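# Four arms build a crosswise stack of empty cartons

## Task

Build a stack from the four empty cartons in the middle of the table. Two cartons sit next to each other on the bottom, and the other two lie crosswise on top of that pair. No carton may be crushed.

## Robot and tools

ROBOTS. Four identical i2rt Big YAM arms, named arm1, arm2, arm3 and arm4. Each has six revolute joints, a two-finger gripper and a wrist camera that sits above the hand. The hand reaches about 1.0 m from the joint1 axis. Feet, in metres in the scene frame, with quaternions in w,x,y,z order: arm1 (0.616, -0.593, 0.915) q=(0.394,0,0,0.919); arm2 (0.630, 0.561, 0.990) q=(0.371,-0.004,0.001,-0.929); arm3 (-0.613, 0.528, 0.902) q=(0.899,0.003,-0.001,-0.437); arm4 (-0.533, -0.636, 0.954) q=(0.880,0,-0.001,0.475). Each foot looks along its own +x, so the four arms surround the table from its corners.

FRAME. There is one scene frame in metres. Its origin is on the floor and +z points up. 'hand' is the point between the finger pads, about 1 cm short of the tips. The fingers extend along the hand's +z axis and close along its y axis. hand_target is where the hand would be at the joint targets the drive currently holds. Printed hand positions can be off, more so at long reach.

JOINTS, all absolute, in radians. joint1_rad -2.879..2.879: yaw about the foot, positive is counter-clockwise seen from above, 0 points along the foot's +x. joint2_rad 0..3.141: shoulder, 0 is upper arm back and level, and larger values raise it and bring it forward. joint3_rad 0..3.019: elbow, 0 is folded and larger values open it. joint4_rad -1.692..1.57: wrist pitch, positive tips the fingers up. joint5_rad -1.57..1.57: sideways swing, positive goes to the arm's right. joint6_rad -2.094..2.094: roll, positive is clockwise viewed from behind the hand. gripper_m 0..0.093 is the tip gap in metres. Each grip pad pushes with roughly 50-64 N.

move. Its keys are arm1..arm4 and cameras. Each arm key takes its own object. An arm that is omitted receives nothing new and keeps any old target. Inside an arm's object:
- joints: a dict of absolute targets by joint name (the names above).
- min_time_s: 0.1..8 s, the shortest duration for that arm's joint motions.
- target: one list of 7 numbers [x, y, z, qw, qx, qy, qz]. It is an absolute hand pose in the scene frame, metres for position. The hand travels in a straight line from its hand_target toward it. When target is used, joints may contain only gripper_m.
- speed: 0.002..0.5 m/s, default 0.25, for target paths only. Rotation is capped at twice that value in rad/s.
All hand paths in one action finish together, at the pace of the slowest. A path lasts 0.5..10 s, and no action lasts longer than 15 s. Each control step, the commanded pose is clipped to within 100 mm and 20 degrees of the measured hand. The hand can overshoot the speed, drift off the line, or finish 1 cm or more away. Paths do not avoid obstacles or the other arms. cameras takes a list of names (arm1_cam_wrist..arm4_cam_wrist, cam_a, cam_b, cam_near_a, cam_near_b, or 'all'). A move with no action returns the full state plus all images, including the scene number.

wait: seconds 0..10. Nothing new is commanded. Cameras work as in move.
zoom_image: camera plus region [x0,y0,x1,y1] in image pixels, measured from the top-left. The region is at most 504x504 and must come from the latest image of that camera. Wrist images are 672x504 fisheye. Room images are 896x504.
read_manual: section 'licences' returns URDF licence text only.
finished_scene: scene (integer). It ends the scene for good, so call nothing after it in the same reply.

RESULTS. 'move: arm1 done; arm2 time_out' lists each arm that was given motion. The word is 'done', or else the worst status. joint_status/hand_status words: off_target means the joint stopped short and may still be pushing. time_out means the arm now holds targets near where it stood and may keep pushing, with on_its_own listing those joints. To relieve it, send the reported position. not_followed / 'pose unreachable' / 'joint command not followed' mean a safety check held back the arm's targets, and it may keep trying them later. limit_stop_at_motor_heat means resend the target. 'held at' in on_its_own is a target, not a reading. An arm listed under 'as last shown' was not commanded, and its lines repeat the earlier values. Joint velocities are in rad/s (gripper m/s), and 'within noise' means the arm is still. Joint torques include gravity and have offsets. Entries 3 and 4 wrap at ±28 N m. The 'pictures' line gives the image order. Images may lag the state slightly. MOTOR HOT appears at 85 °C. At 100 °C an OVER-TEMPERATURE FAULT drops that arm for 30-60 s or more.

GRIPPING. gripper_m during a firm grip reads up to ~5 mm under the object's width, or on some grippers up to ~2 mm over it. Closed on nothing it reads 0-3 mm. In air it reads up to ~3 mm wide. Cartons are empty and soft. Command only a little below the reading at first contact, because a smaller target squeezes harder and crushes. To release, open well past the reading.

CAMERAS. cam_a, cam_b, cam_near_a and cam_near_b are fixed in the room. Their calibrations are approximate: a few degrees and about a centimetre, and most accurate near the image centre. Wrist-camera poses are derived from joint readings, so they carry extra error.

AVOID. Arms pressing on each other, which ends the scene. That includes one gripper closing on another arm's fingers. The anti-collision check can be late and ignores fingers, gripper housings and wrist cameras. Also avoid: knocking any carton out of the work area, dropping or throwing cartons, letting go while moving, hard hits, and long pushes against things. A Big YAM does not stop on contact. Stretched or loaded arms heat up, even during your thinking time. Loose items can sometimes be nudged by outside pushes. The scene keeps running while you think, with the last command held. A refused move/wait call cancels the remaining move, wait and finished_scene calls in that reply. An invalid call (unknown key) does not. The stack must stay standing with no robot touching it before finished_scene.

Each tool is called after "Call:" in YAML: its name, and indented under it one key for each argument.

## Session

Call:
move:

Scene clock: 0.00 s.
Joint torques (N m): no reading
Heat: arm1: hottest joint1_rad 37 °C; arm2: hottest joint1_rad 35 °C; arm3: hottest joint1_rad 35 °C; arm4: hottest joint1_rad 41 °C.
Joint velocities: within noise
arm1.joint_positions: joint1_rad=+0.328 joint2_rad=+0.613 joint3_rad=+1.402 joint4_rad=-1.249 joint5_rad=-0.191 joint6_rad=-0.064 gripper_m=+0.09396
arm1.joint_status: not commanded
arm1.hand: x=+0.3884 y=-0.5100 z=+1.4810 quat_wxyz=(-0.063, +0.838, -0.127, -0.527) (m; scene frame)
arm1.hand_target: x=+0.3910 y=-0.5114 z=+1.4928 quat_wxyz=(-0.067, +0.831, -0.124, -0.538) (m; scene frame)
arm1.hand_status: not commanded
arm2.joint_positions: joint1_rad=+0.178 joint2_rad=+0.637 joint3_rad=+1.317 joint4_rad=-1.338 joint5_rad=+0.119 joint6_rad=+0.322 gripper_m=+0.09396
arm2.joint_status: not commanded
arm2.hand: x=+0.4686 y=+0.3728 z=+1.4915 quat_wxyz=(-0.216, -0.860, -0.247, +0.391) (m; scene frame)
arm2.hand_target: x=+0.4695 y=+0.3740 z=+1.5042 quat_wxyz=(-0.224, -0.854, -0.245, +0.401) (m; scene frame)
arm2.hand_status: not commanded
arm3.joint_positions: joint1_rad=-0.182 joint2_rad=+0.526 joint3_rad=+1.317 joint4_rad=-1.483 joint5_rad=-0.105 joint6_rad=-0.195 gripper_m=+0.09396
arm3.joint_status: not commanded
arm3.hand: x=-0.5119 y=+0.3684 z=+1.3946 quat_wxyz=(-0.369, -0.371, -0.825, +0.213) (m; scene frame)
arm3.hand_target: x=-0.5129 y=+0.3703 z=+1.4072 quat_wxyz=(-0.380, -0.368, -0.819, +0.222) (m; scene frame)
arm3.hand_status: not commanded
arm4.joint_positions: joint1_rad=+0.123 joint2_rad=+0.645 joint3_rad=+1.427 joint4_rad=-1.276 joint5_rad=-0.007 joint6_rad=-0.285 gripper_m=+0.09396
arm4.joint_status: not commanded
arm4.hand: x=-0.4240 y=-0.4131 z=+1.5181 quat_wxyz=(-0.469, +0.554, -0.655, -0.210) (m; scene frame)
arm4.hand_target: x=-0.4253 y=-0.4158 z=+1.5272 quat_wxyz=(-0.477, +0.551, -0.651, -0.213) (m; scene frame)
arm4.hand_status: not commanded
pictures: arm1_cam_wrist, arm2_cam_wrist, arm3_cam_wrist, arm4_cam_wrist, cam_a, cam_b, cam_near_a, cam_near_b
camera_calibration:
arm1_cam_wrist: T_world_to_cam=[[0.269501, 0.96282, -0.0186432, 0.413525], [0.840259, -0.244565, -0.483893, 0.269023], [-0.470461, 0.114744, -0.874929, 1.66139], [0, 0, 0, 1]] pos_world=[0.444122, -0.522991, 1.59148]
arm2_cam_wrist: T_world_to_cam=[[-0.595357, 0.783328, -0.178739, 0.254131], [0.792348, 0.535538, -0.292204, -0.130137], [-0.13317, -0.315589, -0.939505, 1.70654], [0, 0, 0, 1]] pos_world=[0.481673, 0.409192, 1.6107]
arm3_cam_wrist: T_world_to_cam=[[-0.766993, -0.636362, 0.0822444, -0.273324], [-0.632108, 0.727321, -0.267288, -0.214407], [0.110274, -0.256995, -0.960101, 1.6129], [0, 0, 0, 1]] pos_world=[-0.523027, 0.396518, 1.51372]
arm4_cam_wrist: T_world_to_cam=[[0.923272, -0.289782, 0.252181, -0.114035], [-0.167938, -0.894892, -0.413479, 0.190402], [0.345494, 0.339403, -0.874894, 1.7375], [0, 0, 0, 1]] pos_world=[-0.463035, -0.452369, 1.62761]

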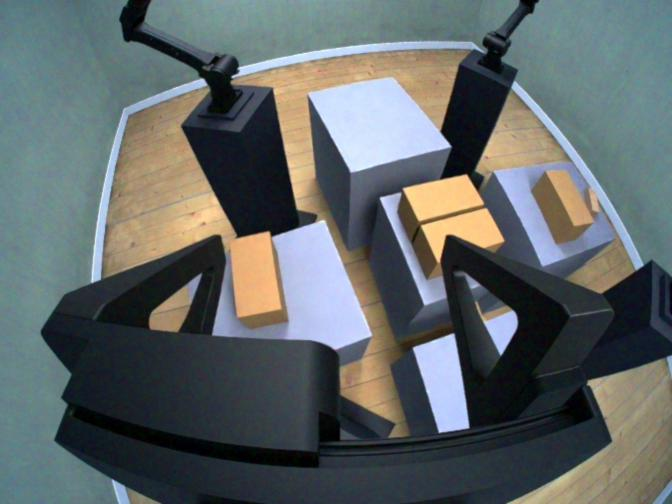

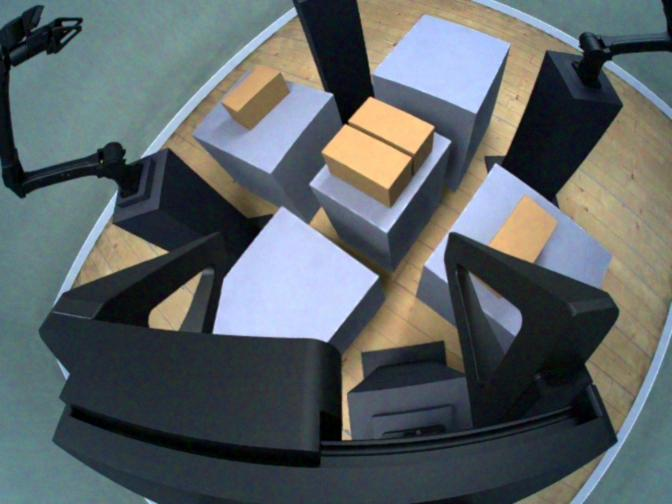

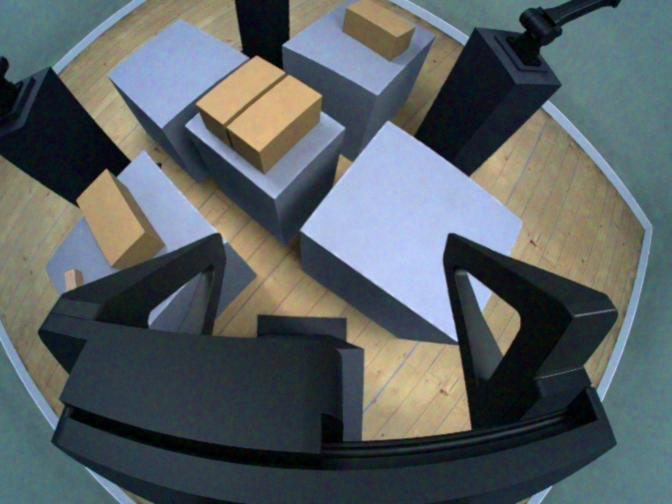

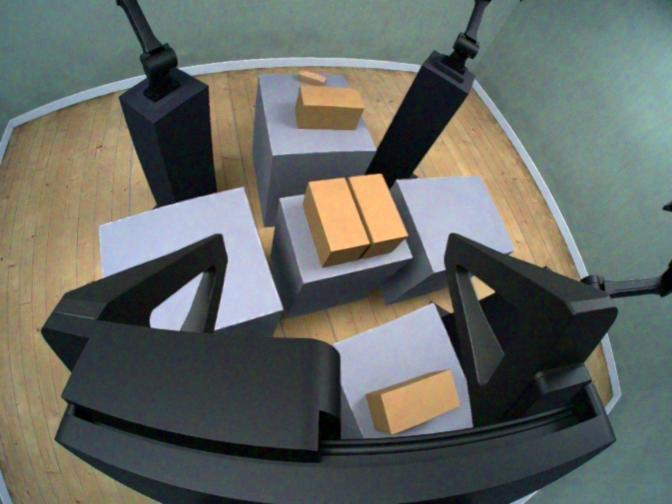

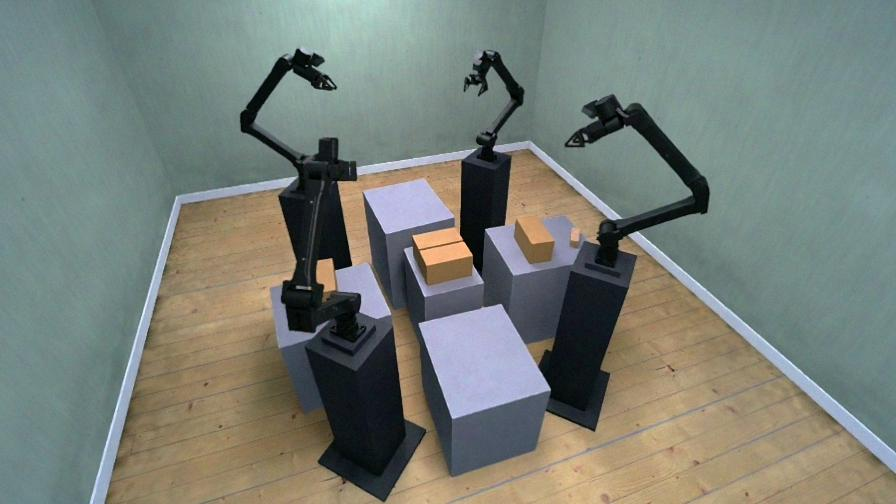

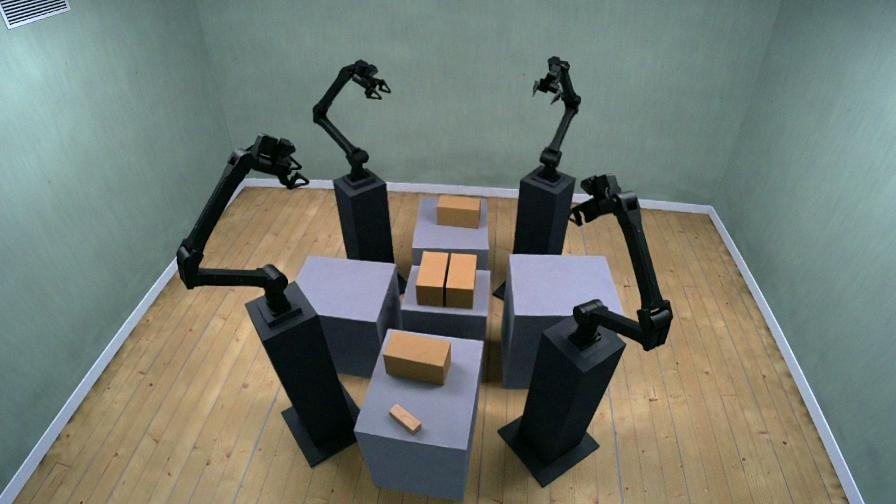

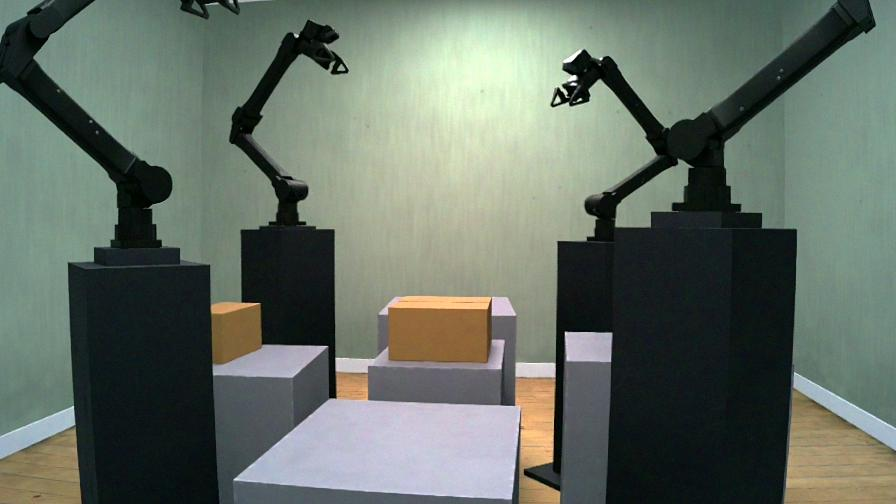

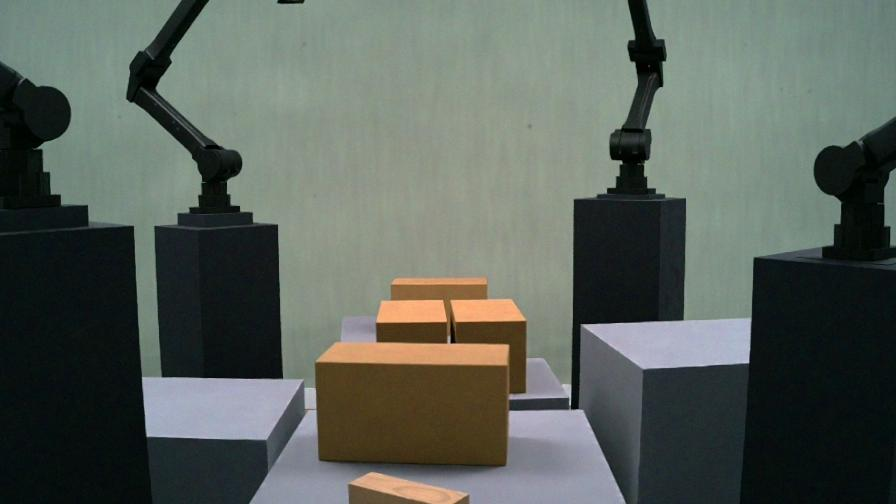

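Call:
move:
  arm1: {"target": [0.20, -0.63, 0.95, 0, 0.92388, 0, -0.38268]}
  arm2: {"target": [0.25, 0.55, 0.98, 0, 0.92388, 0, -0.38268]}
  arm3: {"target": [-0.10, 0.555, 0.95, 0.38268, 0, 0.92388, 0]}
  arm4: {"target": [-0.16, -0.63, 0.97, 0.38268, 0, 0.92388, 0]}
  cameras: ["arm1_cam_wrist", "arm2_cam_wrist", "arm3_cam_wrist", "arm4_cam_wrist"]

Scene clock: 5.40 s.
Joint torques (N m): arm1=[1.08 -4.6 6.11 2.1 -0.03 0.13] | arm2=[-0.56 -4.25 7.36 3 0.19 -0.04] | arm3=[1.2 -10.05 9.18 1.96 -0.03 0.05] | arm4=[-1.08 -4.48 8.94 1.78 0.23 -0.09]
Heat: arm1: hottest joint1_rad 37 °C; arm2: hottest joint1_rad 35 °C; arm3: hottest joint3_rad 36 °C; arm4: hottest joint1_rad 41 °C.
move: arm1 off_target; arm2 off_target; arm3 off_target; arm4 off_target
Joint velocities: within noise
arm1.joint_positions: joint1_rad=+0.923 joint2_rad=+1.352 joint3_rad=+0.432 joint4_rad=+0.112 joint5_rad=+0.094 joint6_rad=+0.087 gripper_m=+0.09396
arm1.joint_status: not commanded
arm1.hand: x=+0.2081 y=-0.6222 z=+0.9475 quat_wxyz=(-0.006, +0.927, -0.005, -0.375) (m; scene frame)
arm1.hand_target: x=+0.2004 y=-0.6299 z=+0.9502 quat_wxyz=(+0.000, +0.924, +0.000, -0.383) (m; scene frame)
arm1.hand_status: off_target (0.012 m and 1.4 deg from the pose sent, 0.576 m and 25.2 deg at the start)
arm2.joint_positions: joint1_rad=-0.701 joint2_rad=+1.459 joint3_rad=+0.289 joint4_rad=+0.343 joint5_rad=+0.030 joint6_rad=+0.039 gripper_m=+0.09396
arm2.joint_status: not commanded
arm2.hand: x=+0.2657 y=+0.5458 z=+0.9734 quat_wxyz=(-0.004, -0.930, -0.003, +0.367) (m; scene frame)
arm2.hand_target: x=+0.2506 y=+0.5501 z=+0.9804 quat_wxyz=(+0.000, -0.924, +0.000, +0.382) (m; scene frame)
arm2.hand_status: off_target (0.018 m and 2.0 deg from the pose sent, 0.584 m and 38.5 deg at the start)
arm3.joint_positions: joint1_rad=+0.967 joint2_rad=+1.552 joint3_rad=+0.670 joint4_rad=+0.043 joint5_rad=+0.057 joint6_rad=+0.056 gripper_m=+0.09396
arm3.joint_status: not commanded
arm3.hand: x=-0.1228 y=+0.5476 z=+0.9346 quat_wxyz=(-0.360, -0.008, -0.933, +0.004) (m; scene frame)
arm3.hand_target: x=-0.1014 y=+0.5550 z=+0.9506 quat_wxyz=(-0.383, +0.000, -0.924, +0.000) (m; scene frame)
arm3.hand_status: off_target (0.028 m and 3.0 deg from the pose sent, 0.634 m and 50.8 deg at the start)
arm4.joint_positions: joint1_rad=-0.947 joint2_rad=+1.300 joint3_rad=+0.287 joint4_rad=+0.204 joint5_rad=+0.018 joint6_rad=+0.010 gripper_m=+0.09396
arm4.joint_status: not commanded
arm4.hand: x=-0.1733 y=-0.6244 z=+0.9642 quat_wxyz=(-0.373, +0.012, -0.928, -0.002) (m; scene frame)
arm4.hand_target: x=-0.1607 y=-0.6301 z=+0.9703 quat_wxyz=(-0.383, +0.000, -0.924, +0.000) (m; scene frame)
arm4.hand_status: off_target (0.016 m and 1.9 deg from the pose sent, 0.646 m and 76.6 deg at the start)
pictures: arm1_cam_wrist, arm2_cam_wrist, arm3_cam_wrist, arm4_cam_wrist
camera_calibration:
arm1_cam_wrist: T_world_to_cam=[[0.00256507, 0.999924, 0.0120369, 0.609746], [0.988218, -0.000692598, -0.153054, -0.0576954], [-0.153034, 0.0122877, -0.988145, 1.10017], [0, 0, 0, 1]] pos_world=[0.223816, -0.623258, 1.07096]
arm2_cam_wrist: T_world_to_cam=[[-0.0114205, 0.999912, -0.00670107, -0.535612], [0.990026, 0.010366, -0.1405, -0.126936], [-0.140418, -0.00823881, -0.990058, 1.13071], [0, 0, 0, 1]] pos_world=[0.278325, 0.546197, 1.09804]
arm3_cam_wrist: T_world_to_cam=[[-0.014213, -0.99989, 0.00435495, 0.541287], [-0.991515, 0.0135308, -0.129285, -0.00398285], [0.129212, -0.00615553, -0.991598, 1.06884], [0, 0, 0, 1]] pos_world=[-0.134363, 0.547861, 1.05699]
arm4_cam_wrist: T_world_to_cam=[[0.0338213, -0.99938, 0.00982398, -0.630558], [-0.988769, -0.0348908, -0.145322, -0.0494132], [0.145574, -0.00479867, -0.989336, 1.09888], [0, 0, 0, 1]] pos_world=[-0.1875, -0.626618, 1.08617]

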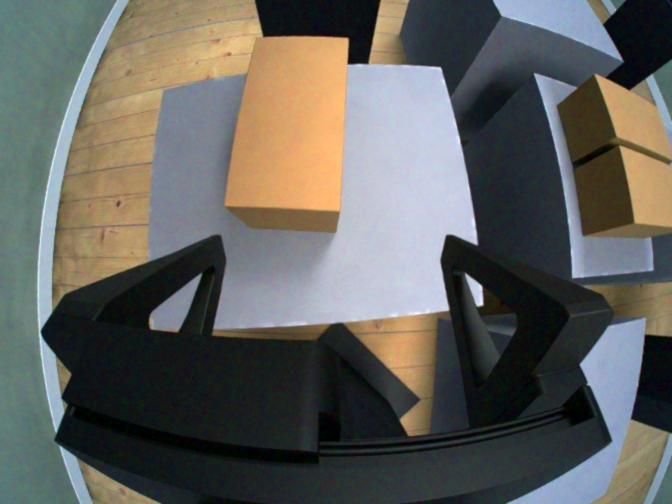

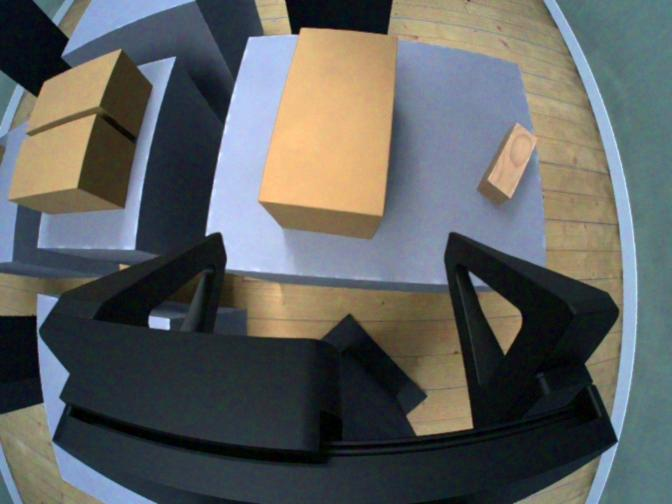

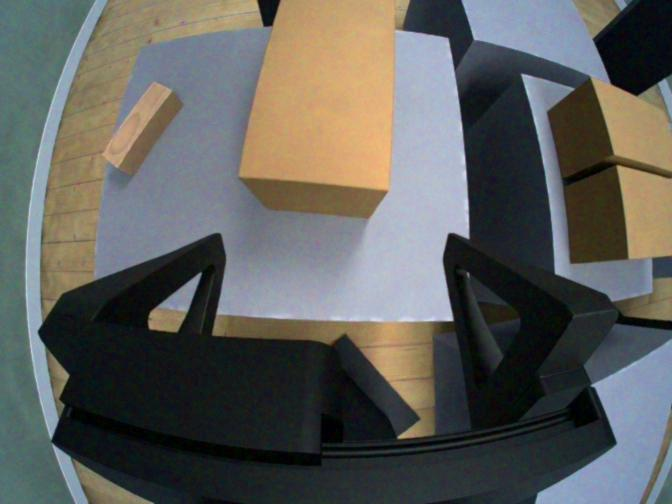

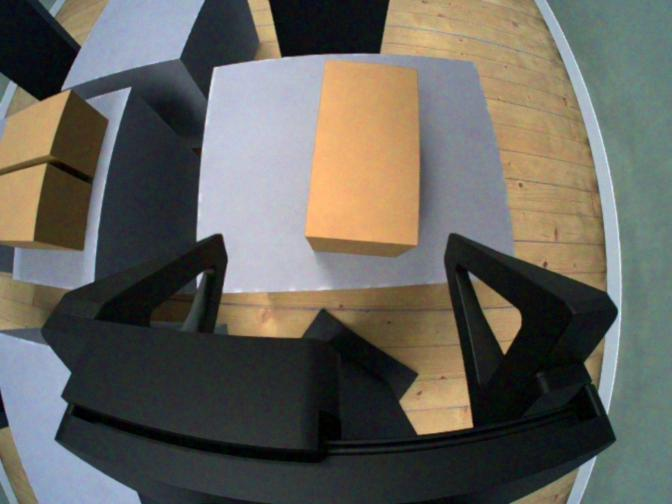

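Call:
move:
  arm1: {"target": [0.165, -0.676, 0.645, 0, 0.92388, 0, -0.38268]}
  arm2: {"target": [0.23, 0.543, 0.705, 0, 0.92388, 0, -0.38268]}
  arm3: {"target": [-0.08, 0.554, 0.72, 0.38268, 0, 0.92388, 0]}
  arm4: {"target": [-0.155, -0.670, 0.66, 0.38268, 0, 0.92388, 0]}
  cameras: ["arm1_cam_wrist", "arm2_cam_wrist", "arm3_cam_wrist", "arm4_cam_wrist", "cam_near_b"]

Scene clock: 12.87 s.
Joint torques (N m): arm1=[1.08 -10.29 -0.28 2.07 0.24 0.16] | arm2=[2.08 -10.11 -1.94 2.74 0.22 0.04] | arm3=[0.5 -14.15 2.82 1.96 -0.05 0.05] | arm4=[-1.14 -11.05 -2.43 1.85 -0.02 -0.23]
Heat: arm1: hottest joint1_rad 37 °C; arm2: hottest joint1_rad 35 °C; arm3: hottest joint3_rad 37 °C; arm4: hottest joint1_rad 41 °C.
move: arm1 done; arm2 done; arm3 off_target; arm4 done
Joint velocities: within noise
arm1.joint_positions: joint1_rad=+1.045 joint2_rad=+2.558 joint3_rad=+0.755 joint4_rad=+0.990 joint5_rad=+0.173 joint6_rad=+0.171 gripper_m=+0.09396
arm1.joint_status: not commanded
arm1.hand: x=+0.1653 y=-0.6698 z=+0.6474 quat_wxyz=(-0.004, +0.926, -0.002, -0.377) (m; scene frame)
arm1.hand_target: x=+0.1651 y=-0.6760 z=+0.6451 quat_wxyz=(+0.000, +0.924, +0.000, -0.383) (m; scene frame)
arm1.hand_status: done (0.007 m and 0.8 deg from the pose sent, 0.310 m and 1.3 deg at the start)
arm2.joint_positions: joint1_rad=-0.701 joint2_rad=+2.689 joint3_rad=+0.664 joint4_rad=+1.213 joint5_rad=+0.044 joint6_rad=+0.040 gripper_m=+0.09396
arm2.joint_status: not commanded
arm2.hand: x=+0.2322 y=+0.5461 z=+0.7053 quat_wxyz=(+0.002, -0.927, +0.000, +0.375) (m; scene frame)
arm2.hand_target: x=+0.2300 y=+0.5431 z=+0.7051 quat_wxyz=(+0.000, -0.924, +0.000, +0.383) (m; scene frame)
arm2.hand_status: done (0.004 m and 1.0 deg from the pose sent, 0.271 m and 2.0 deg at the start)
arm3.joint_positions: joint1_rad=+0.967 joint2_rad=+2.280 joint3_rad=+0.797 joint4_rad=+0.666 joint5_rad=+0.052 joint6_rad=+0.050 gripper_m=+0.09396
arm3.joint_status: not commanded
arm3.hand: x=-0.0900 y=+0.5515 z=+0.7159 quat_wxyz=(-0.370, -0.005, -0.929, +0.001) (m; scene frame)
arm3.hand_target: x=-0.0802 y=+0.5540 z=+0.7202 quat_wxyz=(-0.383, +0.000, -0.924, +0.000) (m; scene frame)
arm3.hand_status: off_target (0.011 m and 1.7 deg from the pose sent, 0.219 m and 3.0 deg at the start)
arm4.joint_positions: joint1_rad=-1.106 joint2_rad=+2.735 joint3_rad=+0.639 joint4_rad=+1.299 joint5_rad=-0.088 joint6_rad=-0.085 gripper_m=+0.09396
arm4.joint_status: not commanded
arm4.hand: x=-0.1548 y=-0.6646 z=+0.6645 quat_wxyz=(-0.380, +0.002, -0.925, -0.004) (m; scene frame)
arm4.hand_target: x=-0.1552 y=-0.6699 z=+0.6601 quat_wxyz=(-0.382, +0.000, -0.924, +0.000) (m; scene frame)
arm4.hand_status: done (0.007 m and 0.6 deg from the pose sent, 0.308 m and 1.8 deg at the start)
pictures: arm1_cam_wrist, arm2_cam_wrist, arm3_cam_wrist, arm4_cam_wrist, cam_near_b
camera_calibration:
arm1_cam_wrist: T_world_to_cam=[[-0.00503852, 0.999936, 0.010154, 0.663594], [0.987374, 0.00658237, -0.158268, -0.0529174], [-0.158325, 0.00922832, -0.987344, 0.795938], [0, 0, 0, 1]] pos_world=[0.181609, -0.670548, 0.770751]
arm2_cam_wrist: T_world_to_cam=[[-0.000938317, 0.999998, 0.00187473, -0.546618], [0.987681, 0.00122011, -0.156476, -0.114608], [-0.156477, 0.00170481, -0.98768, 0.857203], [0, 0, 0, 1]] pos_world=[0.246817, 0.545296, 0.829734]
arm3_cam_wrist: T_world_to_cam=[[-0.00605909, -0.999978, 0.00271124, 0.548536], [-0.98855, 0.005581, -0.150793, 0.0201834], [0.150774, -0.00359386, -0.988562, 0.846183], [0, 0, 0, 1]] pos_world=[-0.104307, 0.551453, 0.83806]
arm4_cam_wrist: T_world_to_cam=[[0.0169674, -0.999856, 0.0000401432, -0.66482], [-0.986769, -0.0167518, -0.161262, -0.053146], [0.16124, 0.00269658, -0.986912, 0.805225], [0, 0, 0, 1]] pos_world=[-0.170997, -0.667786, 0.786143]

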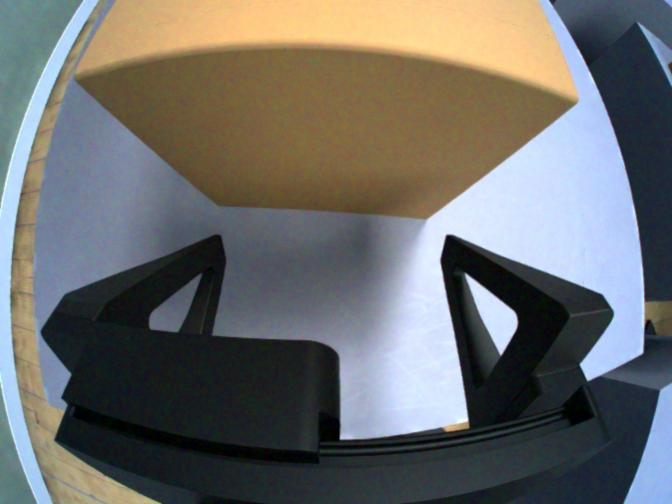

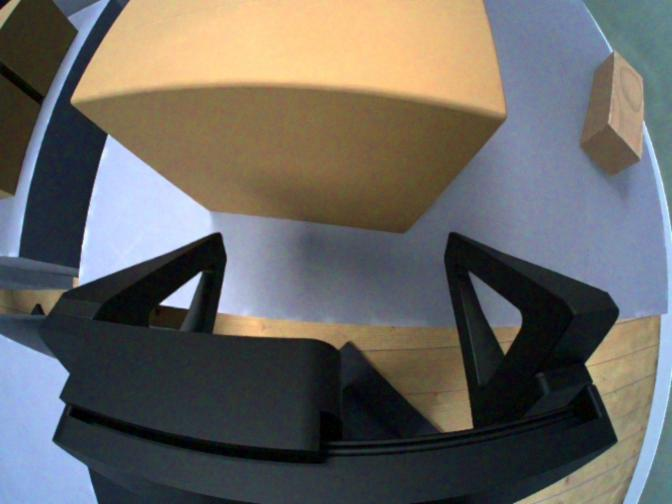

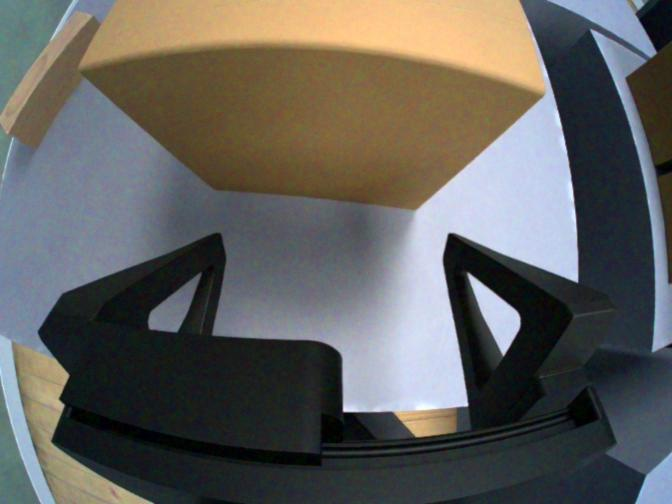

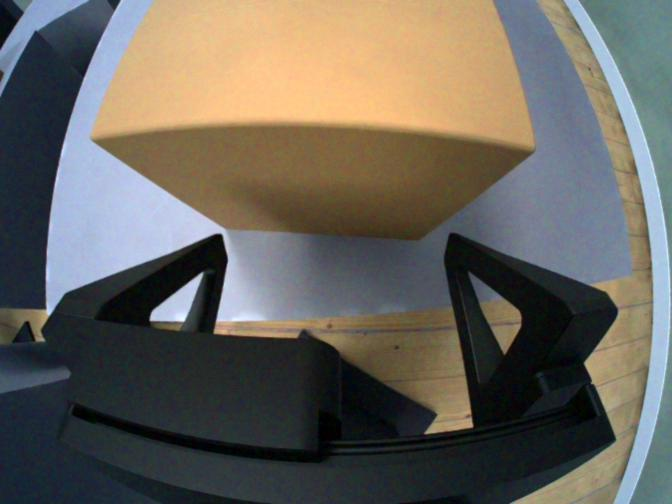

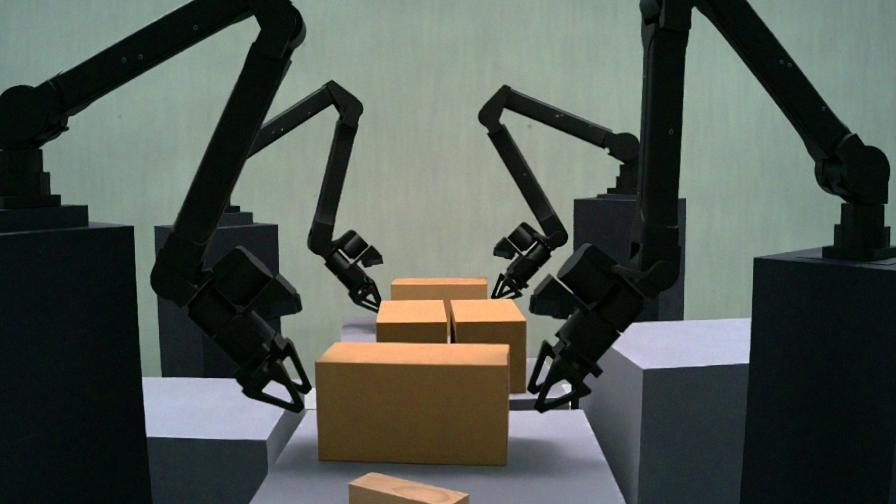

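Call:
move:
  arm1: {"target": [0.117, -0.676, 0.645, 0, 0.8988, 0, -0.4384], "speed": 0.06}
  arm2: {"target": [0.183, 0.541, 0.705, 0, 0.8988, 0, -0.4384], "speed": 0.06}
  arm3: {"target": [-0.030, 0.554, 0.72, 0.4384, 0, 0.8988, 0], "speed": 0.06}
  arm4: {"target": [-0.122, -0.668, 0.66, 0.4384, 0, 0.8988, 0], "speed": 0.06}
  cameras: ["arm1_cam_wrist", "arm2_cam_wrist", "arm3_cam_wrist", "arm4_cam_wrist", "cam_near_b"]

Scene clock: 15.63 s.
Joint torques (N m): arm1=[-0.85 -11.05 1.8 2.65 0.11 -0.02] | arm2=[1.85 -10.64 0.68 3.17 0.3 -0.02] | arm3=[0.15 -14.86 5.16 2.59 0.01 -0.01] | arm4=[0.26 -11.93 -0.81 2.4 0.02 -0.1]
Heat: arm1: hottest joint1_rad 37 °C; arm2: hottest joint1_rad 35 °C; arm3: hottest joint3_rad 37 °C; arm4: hottest joint1_rad 41 °C.
move: arm1 off_target; arm2 off_target; arm3 off_target; arm4 off_target
Joint velocities: within noise
arm1.joint_positions: joint1_rad=+1.045 joint2_rad=+2.613 joint3_rad=+0.828 joint4_rad=+1.050 joint5_rad=+0.180 joint6_rad=+0.154 gripper_m=+0.09396
arm1.joint_status: not commanded
arm1.hand: x=+0.1379 y=-0.6751 z=+0.6400 quat_wxyz=(-0.002, +0.911, +0.001, -0.412) (m; scene frame)
arm1.hand_target: x=+0.1178 y=-0.6758 z=+0.6458 quat_wxyz=(+0.000, +0.899, +0.000, -0.438) (m; scene frame)
arm1.hand_status: off_target (0.022 m and 3.3 deg from the pose sent, 0.049 m and 7.7 deg at the start)
arm2.joint_positions: joint1_rad=-0.701 joint2_rad=+2.724 joint3_rad=+0.737 joint4_rad=+1.260 joint5_rad=+0.047 joint6_rad=+0.040 gripper_m=+0.09396
arm2.joint_status: not commanded
arm2.hand: x=+0.2013 y=+0.5449 z=+0.7014 quat_wxyz=(+0.001, -0.910, +0.002, +0.414) (m; scene frame)
arm2.hand_target: x=+0.1836 y=+0.5410 z=+0.7056 quat_wxyz=(+0.000, -0.899, +0.000, +0.438) (m; scene frame)
arm2.hand_status: off_target (0.019 m and 3.1 deg from the pose sent, 0.050 m and 8.0 deg at the start)
arm3.joint_positions: joint1_rad=+0.967 joint2_rad=+2.354 joint3_rad=+0.867 joint4_rad=+0.746 joint5_rad=+0.052 joint6_rad=+0.046 gripper_m=+0.09396
arm3.joint_status: not commanded
arm3.hand: x=-0.0613 y=+0.5533 z=+0.7064 quat_wxyz=(-0.405, -0.004, -0.914, +0.000) (m; scene frame)
arm3.hand_target: x=-0.0316 y=+0.5539 z=+0.7215 quat_wxyz=(-0.438, +0.000, -0.899, +0.000) (m; scene frame)
arm3.hand_status: off_target (0.034 m and 4.3 deg from the pose sent, 0.060 m and 8.6 deg at the start)
arm4.joint_positions: joint1_rad=-1.106 joint2_rad=+2.788 joint3_rad=+0.695 joint4_rad=+1.385 joint5_rad=-0.088 joint6_rad=-0.081 gripper_m=+0.09396
arm4.joint_status: not commanded
arm4.hand: x=-0.1354 y=-0.6669 z=+0.6598 quat_wxyz=(-0.420, +0.002, -0.908, +0.000) (m; scene frame)
arm4.hand_target: x=-0.1224 y=-0.6679 z=+0.6603 quat_wxyz=(-0.438, +0.000, -0.899, +0.000) (m; scene frame)
arm4.hand_status: off_target (0.013 m and 2.4 deg from the pose sent, 0.033 m and 7.3 deg at the start)
pictures: arm1_cam_wrist, arm2_cam_wrist, arm3_cam_wrist, arm4_cam_wrist, cam_near_b
camera_calibration:
arm1_cam_wrist: T_world_to_cam=[[-0.0108343, 0.999891, 0.00998293, 0.669734], [0.972274, 0.0128662, -0.233489, 0.0274759], [-0.233592, 0.00717645, -0.972308, 0.783704], [0, 0, 0, 1]] pos_world=[0.163609, -0.675639, 0.761732]
arm2_cam_wrist: T_world_to_cam=[[0.00133926, 0.999999, -0.000899116, -0.543956], [0.971011, -0.00151536, -0.23903, -0.0219268], [-0.239031, -0.000552927, -0.971012, 0.854622], [0, 0, 0, 1]] pos_world=[0.226301, 0.544395, 0.824118]
arm3_cam_wrist: T_world_to_cam=[[-0.00356466, -0.999993, 0.000663313, 0.5522], [-0.974399, 0.00332431, -0.224801, 0.101648], [0.224798, -0.00144767, -0.974404, 0.825712], [0, 0, 0, 1]] pos_world=[-0.084604, 0.553054, 0.827062]
arm4_cam_wrist: T_world_to_cam=[[0.0133012, -0.999875, 0.00854963, -0.673631], [-0.969146, -0.0149961, -0.24603, 0.0247071], [0.246128, -0.00501336, -0.969224, 0.792185], [0, 0, 0, 1]] pos_world=[-0.162074, -0.669204, 0.779643]

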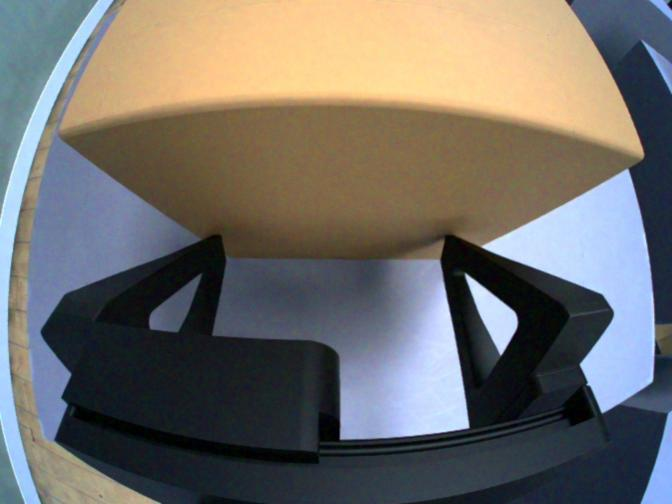

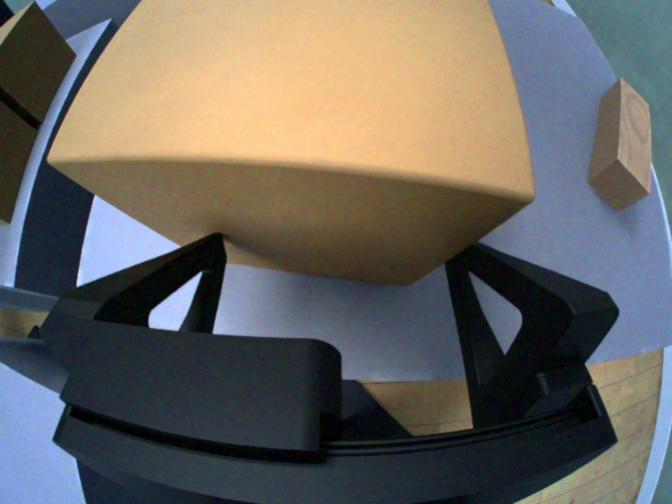

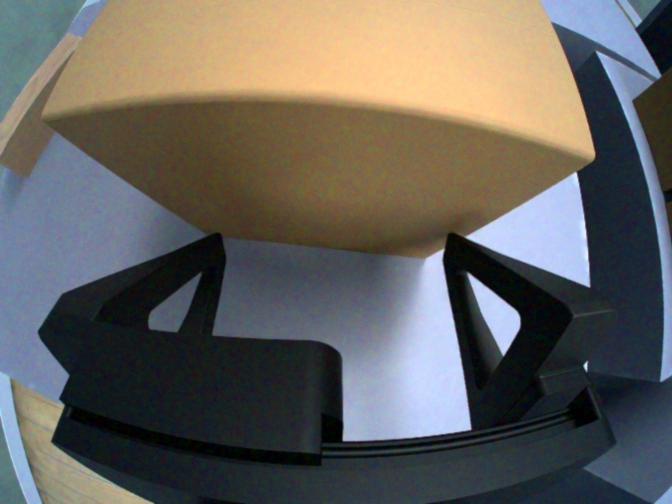

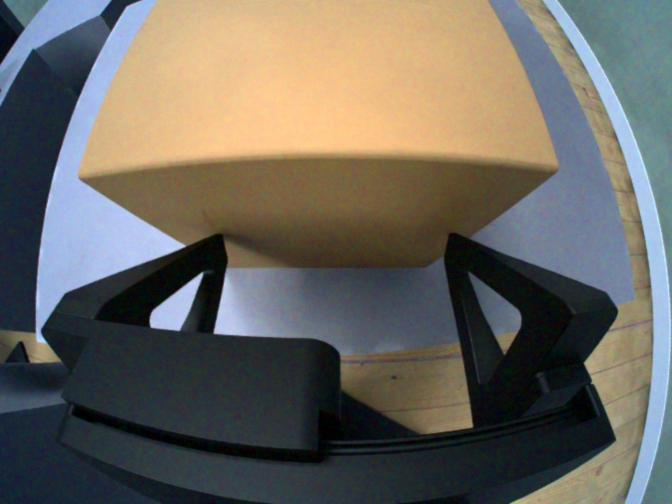

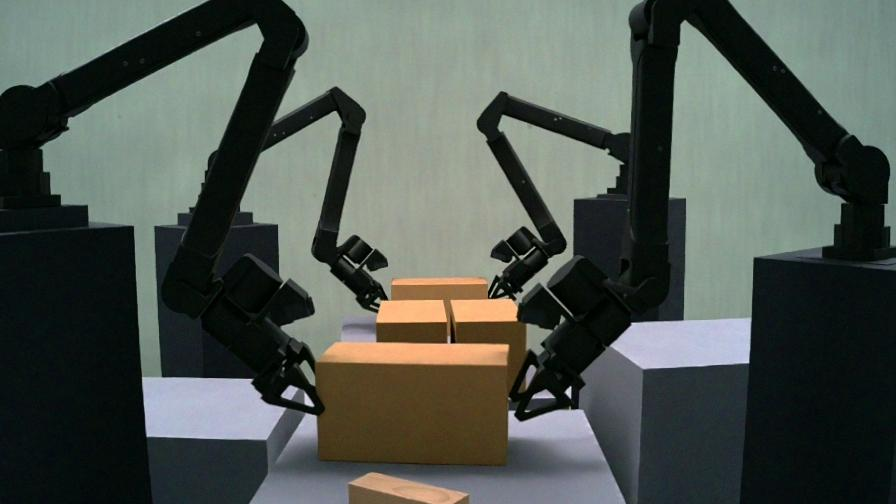

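Call:
move:
  arm2: {"target": [0.225, 0.534, 0.705, 0, 0.8988, 0, -0.4384], "speed": 0.06}
  arm3: {"target": [-0.065, 0.549, 0.72, 0.4384, 0, 0.8988, 0], "speed": 0.06}

Call:
move:
  arm2: {"target": [0.175, 0.534, 0.71, 0, 0.8988, 0, -0.4384], "speed": 0.06}
  arm3: {"target": [-0.022, 0.549, 0.725, 0.4384, 0, 0.8988, 0], "speed": 0.06}
  cameras: ["arm2_cam_wrist", "arm3_cam_wrist"]

Scene clock: 18.40 s.
Joint torques (N m): arm1=[-0.85 -11.05 1.83 2.65 0.11 -0.02] | arm2=[2.32 -9.11 -4.45 2.92 0.18 0.05] | arm3=[-0.5 -15.27 1.29 2.15 -0.05 0.04] | arm4=[0.09 -11.52 -0.8 2.32 0.01 -0.1]
Heat: arm1: hottest joint1_rad 37 °C; arm2: hottest joint1_rad 35 °C; arm3: hottest joint3_rad 37 °C; arm4: hottest joint1_rad 41 °C.
move: arm2 off_target; arm3 done
Joint velocities: within noise
arm1, arm4: as last shown
arm2.joint_positions: joint1_rad=-0.669 joint2_rad=+2.773 joint3_rad=+0.716 joint4_rad=+1.397 joint5_rad=+0.077 joint6_rad=+0.053 gripper_m=+0.09396
arm2.joint_status: not commanded
arm2.hand: x=+0.2117 y=+0.5373 z=+0.7073 quat_wxyz=(+0.003, -0.896, +0.001, +0.444) (m; scene frame)
arm2.hand_target: x=+0.2249 y=+0.5343 z=+0.7050 quat_wxyz=(+0.000, -0.899, +0.000, +0.438) (m; scene frame)
arm2.hand_status: off_target (0.014 m and 0.8 deg from the pose sent, 0.026 m and 3.1 deg at the start)
arm3.joint_positions: joint1_rad=+0.967 joint2_rad=+2.359 joint3_rad=+0.828 joint4_rad=+0.844 joint5_rad=+0.047 joint6_rad=+0.036 gripper_m=+0.09396
arm3.joint_status: not commanded
arm3.hand: x=-0.0683 y=+0.5537 z=+0.7139 quat_wxyz=(-0.429, +0.001, -0.903, -0.002) (m; scene frame)
arm3.hand_target: x=-0.0651 y=+0.5490 z=+0.7199 quat_wxyz=(-0.438, +0.000, -0.899, +0.000) (m; scene frame)
arm3.hand_status: done (0.008 m and 1.2 deg from the pose sent, 0.015 m and 4.3 deg at the start)
pictures: none

Scene clock: 19.83 s.
Joint torques (N m): arm1=[-0.79 -11.16 1.83 2.65 0.11 -0.02] | arm2=[0.26 -13.1 1.11 1.48 -0.15 -0.03] | arm3=[-0.62 -16.26 5.35 1.47 -0.12 0.02] | arm4=[0.21 -11.75 -0.83 2.36 0.01 -0.08]
Heat: arm1: hottest joint1_rad 37 °C; arm2: hottest joint1_rad 35 °C; arm3: hottest joint3_rad 37 °C; arm4: hottest joint1_rad 41 °C.
move: arm2 off_target; arm3 off_target
Joint velocities: within noise
arm1, arm4: as last shown
arm2.joint_positions: joint1_rad=-0.669 joint2_rad=+2.739 joint3_rad=+0.735 joint4_rad=+1.268 joint5_rad=+0.074 joint6_rad=+0.051 gripper_m=+0.09396
arm2.joint_status: not commanded
arm2.hand: x=+0.2078 y=+0.5364 z=+0.6969 quat_wxyz=(+0.004, -0.912, -0.003, +0.410) (m; scene frame)
arm2.hand_target: x=+0.1761 y=+0.5341 z=+0.7112 quat_wxyz=(+0.000, -0.899, +0.000, +0.438) (m; scene frame)
arm2.hand_status: off_target (0.035 m and 3.6 deg from the pose sent, 0.037 m and 0.8 deg at the start)
arm3.joint_positions: joint1_rad=+0.964 joint2_rad=+2.359 joint3_rad=+0.881 joint4_rad=+0.746 joint5_rad=+0.045 joint6_rad=+0.035 gripper_m=+0.09396
arm3.joint_status: not commanded
arm3.hand: x=-0.0550 y=+0.5534 z=+0.7070 quat_wxyz=(-0.409, +0.001, -0.912, -0.001) (m; scene frame)
arm3.hand_target: x=-0.0237 y=+0.5488 z=+0.7265 quat_wxyz=(-0.438, +0.000, -0.899, +0.000) (m; scene frame)
arm3.hand_status: off_target (0.038 m and 3.7 deg from the pose sent, 0.048 m and 1.2 deg at the start)
pictures: arm2_cam_wrist, arm3_cam_wrist
camera_calibration:
arm2_cam_wrist: T_world_to_cam=[[-0.00311795, 0.999955, 0.00901153, -0.541438], [0.972818, 0.00511973, -0.231515, -0.0385393], [-0.231551, 0.00804472, -0.97279, 0.846902], [0, 0, 0, 1]] pos_world=[0.231904, 0.534797, 0.819814]
arm3_cam_wrist: T_world_to_cam=[[0.00594914, -0.999976, 0.00343536, 0.550852], [-0.972172, -0.00658822, -0.234175, 0.12017], [0.234193, -0.00194662, -0.972188, 0.824224], [0, 0, 0, 1]] pos_world=[-0.079478, 0.553235, 0.82755]

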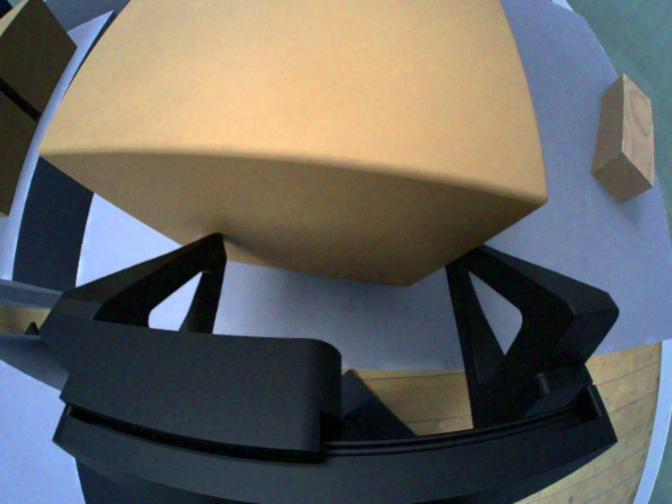

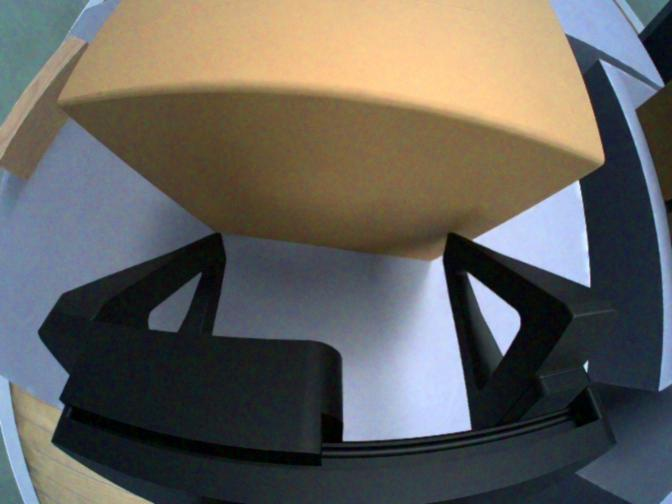

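Call:
move:
  arm2: {"target": [0.235, 0.534, 0.71, 0, 0.8988, 0, -0.4384], "speed": 0.08}
  arm3: {"target": [-0.070, 0.549, 0.725, 0.4384, 0, 0.8988, 0], "speed": 0.08}

Call:
move:
  arm2: {"target": [0.235, 0.522, 0.71, 0, 0.8988, 0, -0.4384], "speed": 0.08,"joints":{"gripper_m":0.07}}
  arm3: {"target": [-0.070, 0.546, 0.725, 0.4384, 0, 0.8988, 0], "speed": 0.08,"joints":{"gripper_m":0.07}}

Call:
move:
  arm2: {"target": [0.178, 0.524, 0.71, 0, 0.8988, 0, -0.4384], "speed": 0.06}
  arm3: {"target": [-0.022, 0.544, 0.725, 0.4384, 0, 0.8988, 0], "speed": 0.06}
  cameras: ["arm2_cam_wrist", "arm3_cam_wrist"]

Scene clock: 23.03 s.
Joint torques (N m): arm1=[-0.79 -11.11 1.81 2.66 0.11 -0.02] | arm2=[2.37 -9.64 -4.49 2.82 0.22 0.11] | arm3=[-0.26 -15.79 1.17 2.18 0.06 0.06] | arm4=[0.09 -11.93 -0.83 2.32 0.02 -0.1]
Heat: arm1: hottest joint1_rad 37 °C; arm2: hottest joint1_rad 35 °C; arm3: hottest joint3_rad 37 °C; arm4: hottest joint1_rad 41 °C.
move: arm2 off_target; arm3 off_target
Joint velocities: within noise
arm1, arm4: as last shown
arm2.joint_positions: joint1_rad=-0.665 joint2_rad=+2.779 joint3_rad=+0.686 joint4_rad=+1.428 joint5_rad=+0.080 joint6_rad=+0.056 gripper_m=+0.09396
arm2.joint_status: not commanded
arm2.hand: x=+0.2236 y=+0.5370 z=+0.7110 quat_wxyz=(+0.002, -0.897, +0.000, +0.442) (m; scene frame)
arm2.hand_target: x=+0.2349 y=+0.5342 z=+0.7100 quat_wxyz=(+0.000, -0.899, +0.000, +0.438) (m; scene frame)
arm2.hand_status: off_target (0.012 m and 0.6 deg from the pose sent, 0.030 m and 3.6 deg at the start)
arm3.joint_positions: joint1_rad=+0.964 joint2_rad=+2.353 joint3_rad=+0.808 joint4_rad=+0.848 joint5_rad=+0.045 joint6_rad=+0.035 gripper_m=+0.09396
arm3.joint_status: not commanded
arm3.hand: x=-0.0761 y=+0.5521 z=+0.7139 quat_wxyz=(-0.425, +0.000, -0.905, -0.002) (m; scene frame)
arm3.hand_target: x=-0.0700 y=+0.5491 z=+0.7250 quat_wxyz=(-0.438, +0.000, -0.899, +0.000) (m; scene frame)
arm3.hand_status: off_target (0.013 m and 1.7 deg from the pose sent, 0.024 m and 3.7 deg at the start)
pictures: none

Scene clock: 24.10 s.
Joint torques (N m): arm1=[-0.85 -11.05 1.81 2.66 0.12 -0.02] | arm2=[1.61 -10.17 -4.38 2.58 0.23 0.09] | arm3=[-0.67 -15.74 1.14 2.13 -0.05 0.05] | arm4=[0.21 -11.81 -0.9 2.35 0.01 -0.1]
Heat: arm1: hottest joint1_rad 37 °C; arm2: hottest joint1_rad 35 °C; arm3: hottest joint3_rad 37 °C; arm4: hottest joint1_rad 41 °C.
move: arm2 done; arm3 off_target
Joint velocities: within noise
arm1, arm4: as last shown
arm2.joint_positions: joint1_rad=-0.617 joint2_rad=+2.779 joint3_rad=+0.686 joint4_rad=+1.428 joint5_rad=+0.116 joint6_rad=+0.085 gripper_m=+0.07009
arm2.joint_status: all done
arm2.hand: x=+0.2248 y=+0.5239 z=+0.7114 quat_wxyz=(+0.002, -0.896, -0.001, +0.444) (m; scene frame)
arm2.hand_target: x=+0.2350 y=+0.5222 z=+0.7100 quat_wxyz=(+0.000, -0.899, +0.000, +0.438) (m; scene frame)
arm2.hand_status: done (0.010 m and 0.7 deg from the pose sent, 0.019 m and 0.6 deg at the start)
arm3.joint_positions: joint1_rad=+0.963 joint2_rad=+2.353 joint3_rad=+0.808 joint4_rad=+0.848 joint5_rad=+0.042 joint6_rad=+0.032 gripper_m=+0.07008
arm3.joint_status: all done
arm3.hand: x=-0.0760 y=+0.5520 z=+0.7139 quat_wxyz=(-0.425, +0.002, -0.905, -0.002) (m; scene frame)
arm3.hand_target: x=-0.0700 y=+0.5460 z=+0.7249 quat_wxyz=(-0.438, +0.000, -0.899, +0.000) (m; scene frame)
arm3.hand_status: off_target (0.014 m and 1.7 deg from the pose sent, 0.014 m and 1.7 deg at the start)
pictures: none

Scene clock: 25.73 s.
Joint torques (N m): arm1=[-0.85 -11.05 1.81 2.66 0.12 -0.02] | arm2=[0.21 -13.68 0.28 2 -0.32 -0.11] | arm3=[-0.21 -15.79 5.57 1.57 -0.19 0.01] | arm4=[0.09 -11.69 -0.91 2.32 0.04 -0.11]
Heat: arm1: hottest joint1_rad 37 °C; arm2: hottest joint1_rad 35 °C; arm3: hottest joint3_rad 36 °C; arm4: hottest joint1_rad 41 °C.
move: arm2 off_target; arm3 off_target
Joint velocities: within noise
arm1, arm4: as last shown
arm2.joint_positions: joint1_rad=-0.633 joint2_rad=+2.747 joint3_rad=+0.742 joint4_rad=+1.267 joint5_rad=+0.105 joint6_rad=+0.085 gripper_m=+0.07009
arm2.joint_status: not commanded
arm2.hand: x=+0.2087 y=+0.5267 z=+0.6941 quat_wxyz=(+0.005, -0.912, +0.003, +0.410) (m; scene frame)
arm2.hand_target: x=+0.1787 y=+0.5242 z=+0.7110 quat_wxyz=(+0.000, -0.899, +0.000, +0.439) (m; scene frame)
arm2.hand_status: off_target (0.035 m and 3.6 deg from the pose sent, 0.047 m and 0.7 deg at the start)
arm3.joint_positions: joint1_rad=+0.947 joint2_rad=+2.353 joint3_rad=+0.878 joint4_rad=+0.746 joint5_rad=+0.037 joint6_rad=+0.029 gripper_m=+0.07008
arm3.joint_status: not commanded
arm3.hand: x=-0.0542 y=+0.5455 z=+0.7096 quat_wxyz=(-0.411, -0.003, -0.912, +0.000) (m; scene frame)
arm3.hand_target: x=-0.0235 y=+0.5439 z=+0.7267 quat_wxyz=(-0.439, +0.000, -0.899, +0.000) (m; scene frame)
arm3.hand_status: off_target (0.036 m and 3.5 deg from the pose sent, 0.056 m and 1.7 deg at the start)
pictures: arm2_cam_wrist, arm3_cam_wrist
camera_calibration:
arm2_cam_wrist: T_world_to_cam=[[0.00653951, 0.999964, 0.00543627, -0.53124], [0.972751, -0.00510138, -0.231798, -0.0344909], [-0.231762, 0.00680398, -0.972749, 0.845154], [0, 0, 0, 1]] pos_world=[0.2329, 0.525295, 0.817016]
arm3_cam_wrist: T_world_to_cam=[[-0.00128427, -0.999995, 0.00276713, 0.543044], [-0.971542, 0.000592283, -0.236868, 0.119469], [0.236865, -0.00299259, -0.971538, 0.826783], [0, 0, 0, 1]] pos_world=[-0.0790701, 0.545445, 0.830047]

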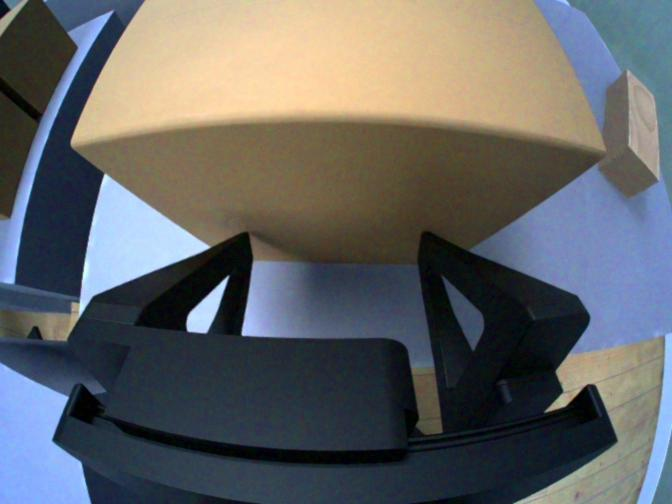

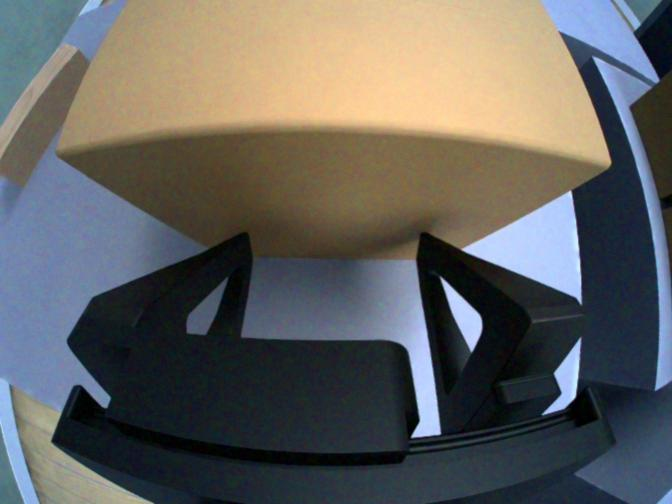

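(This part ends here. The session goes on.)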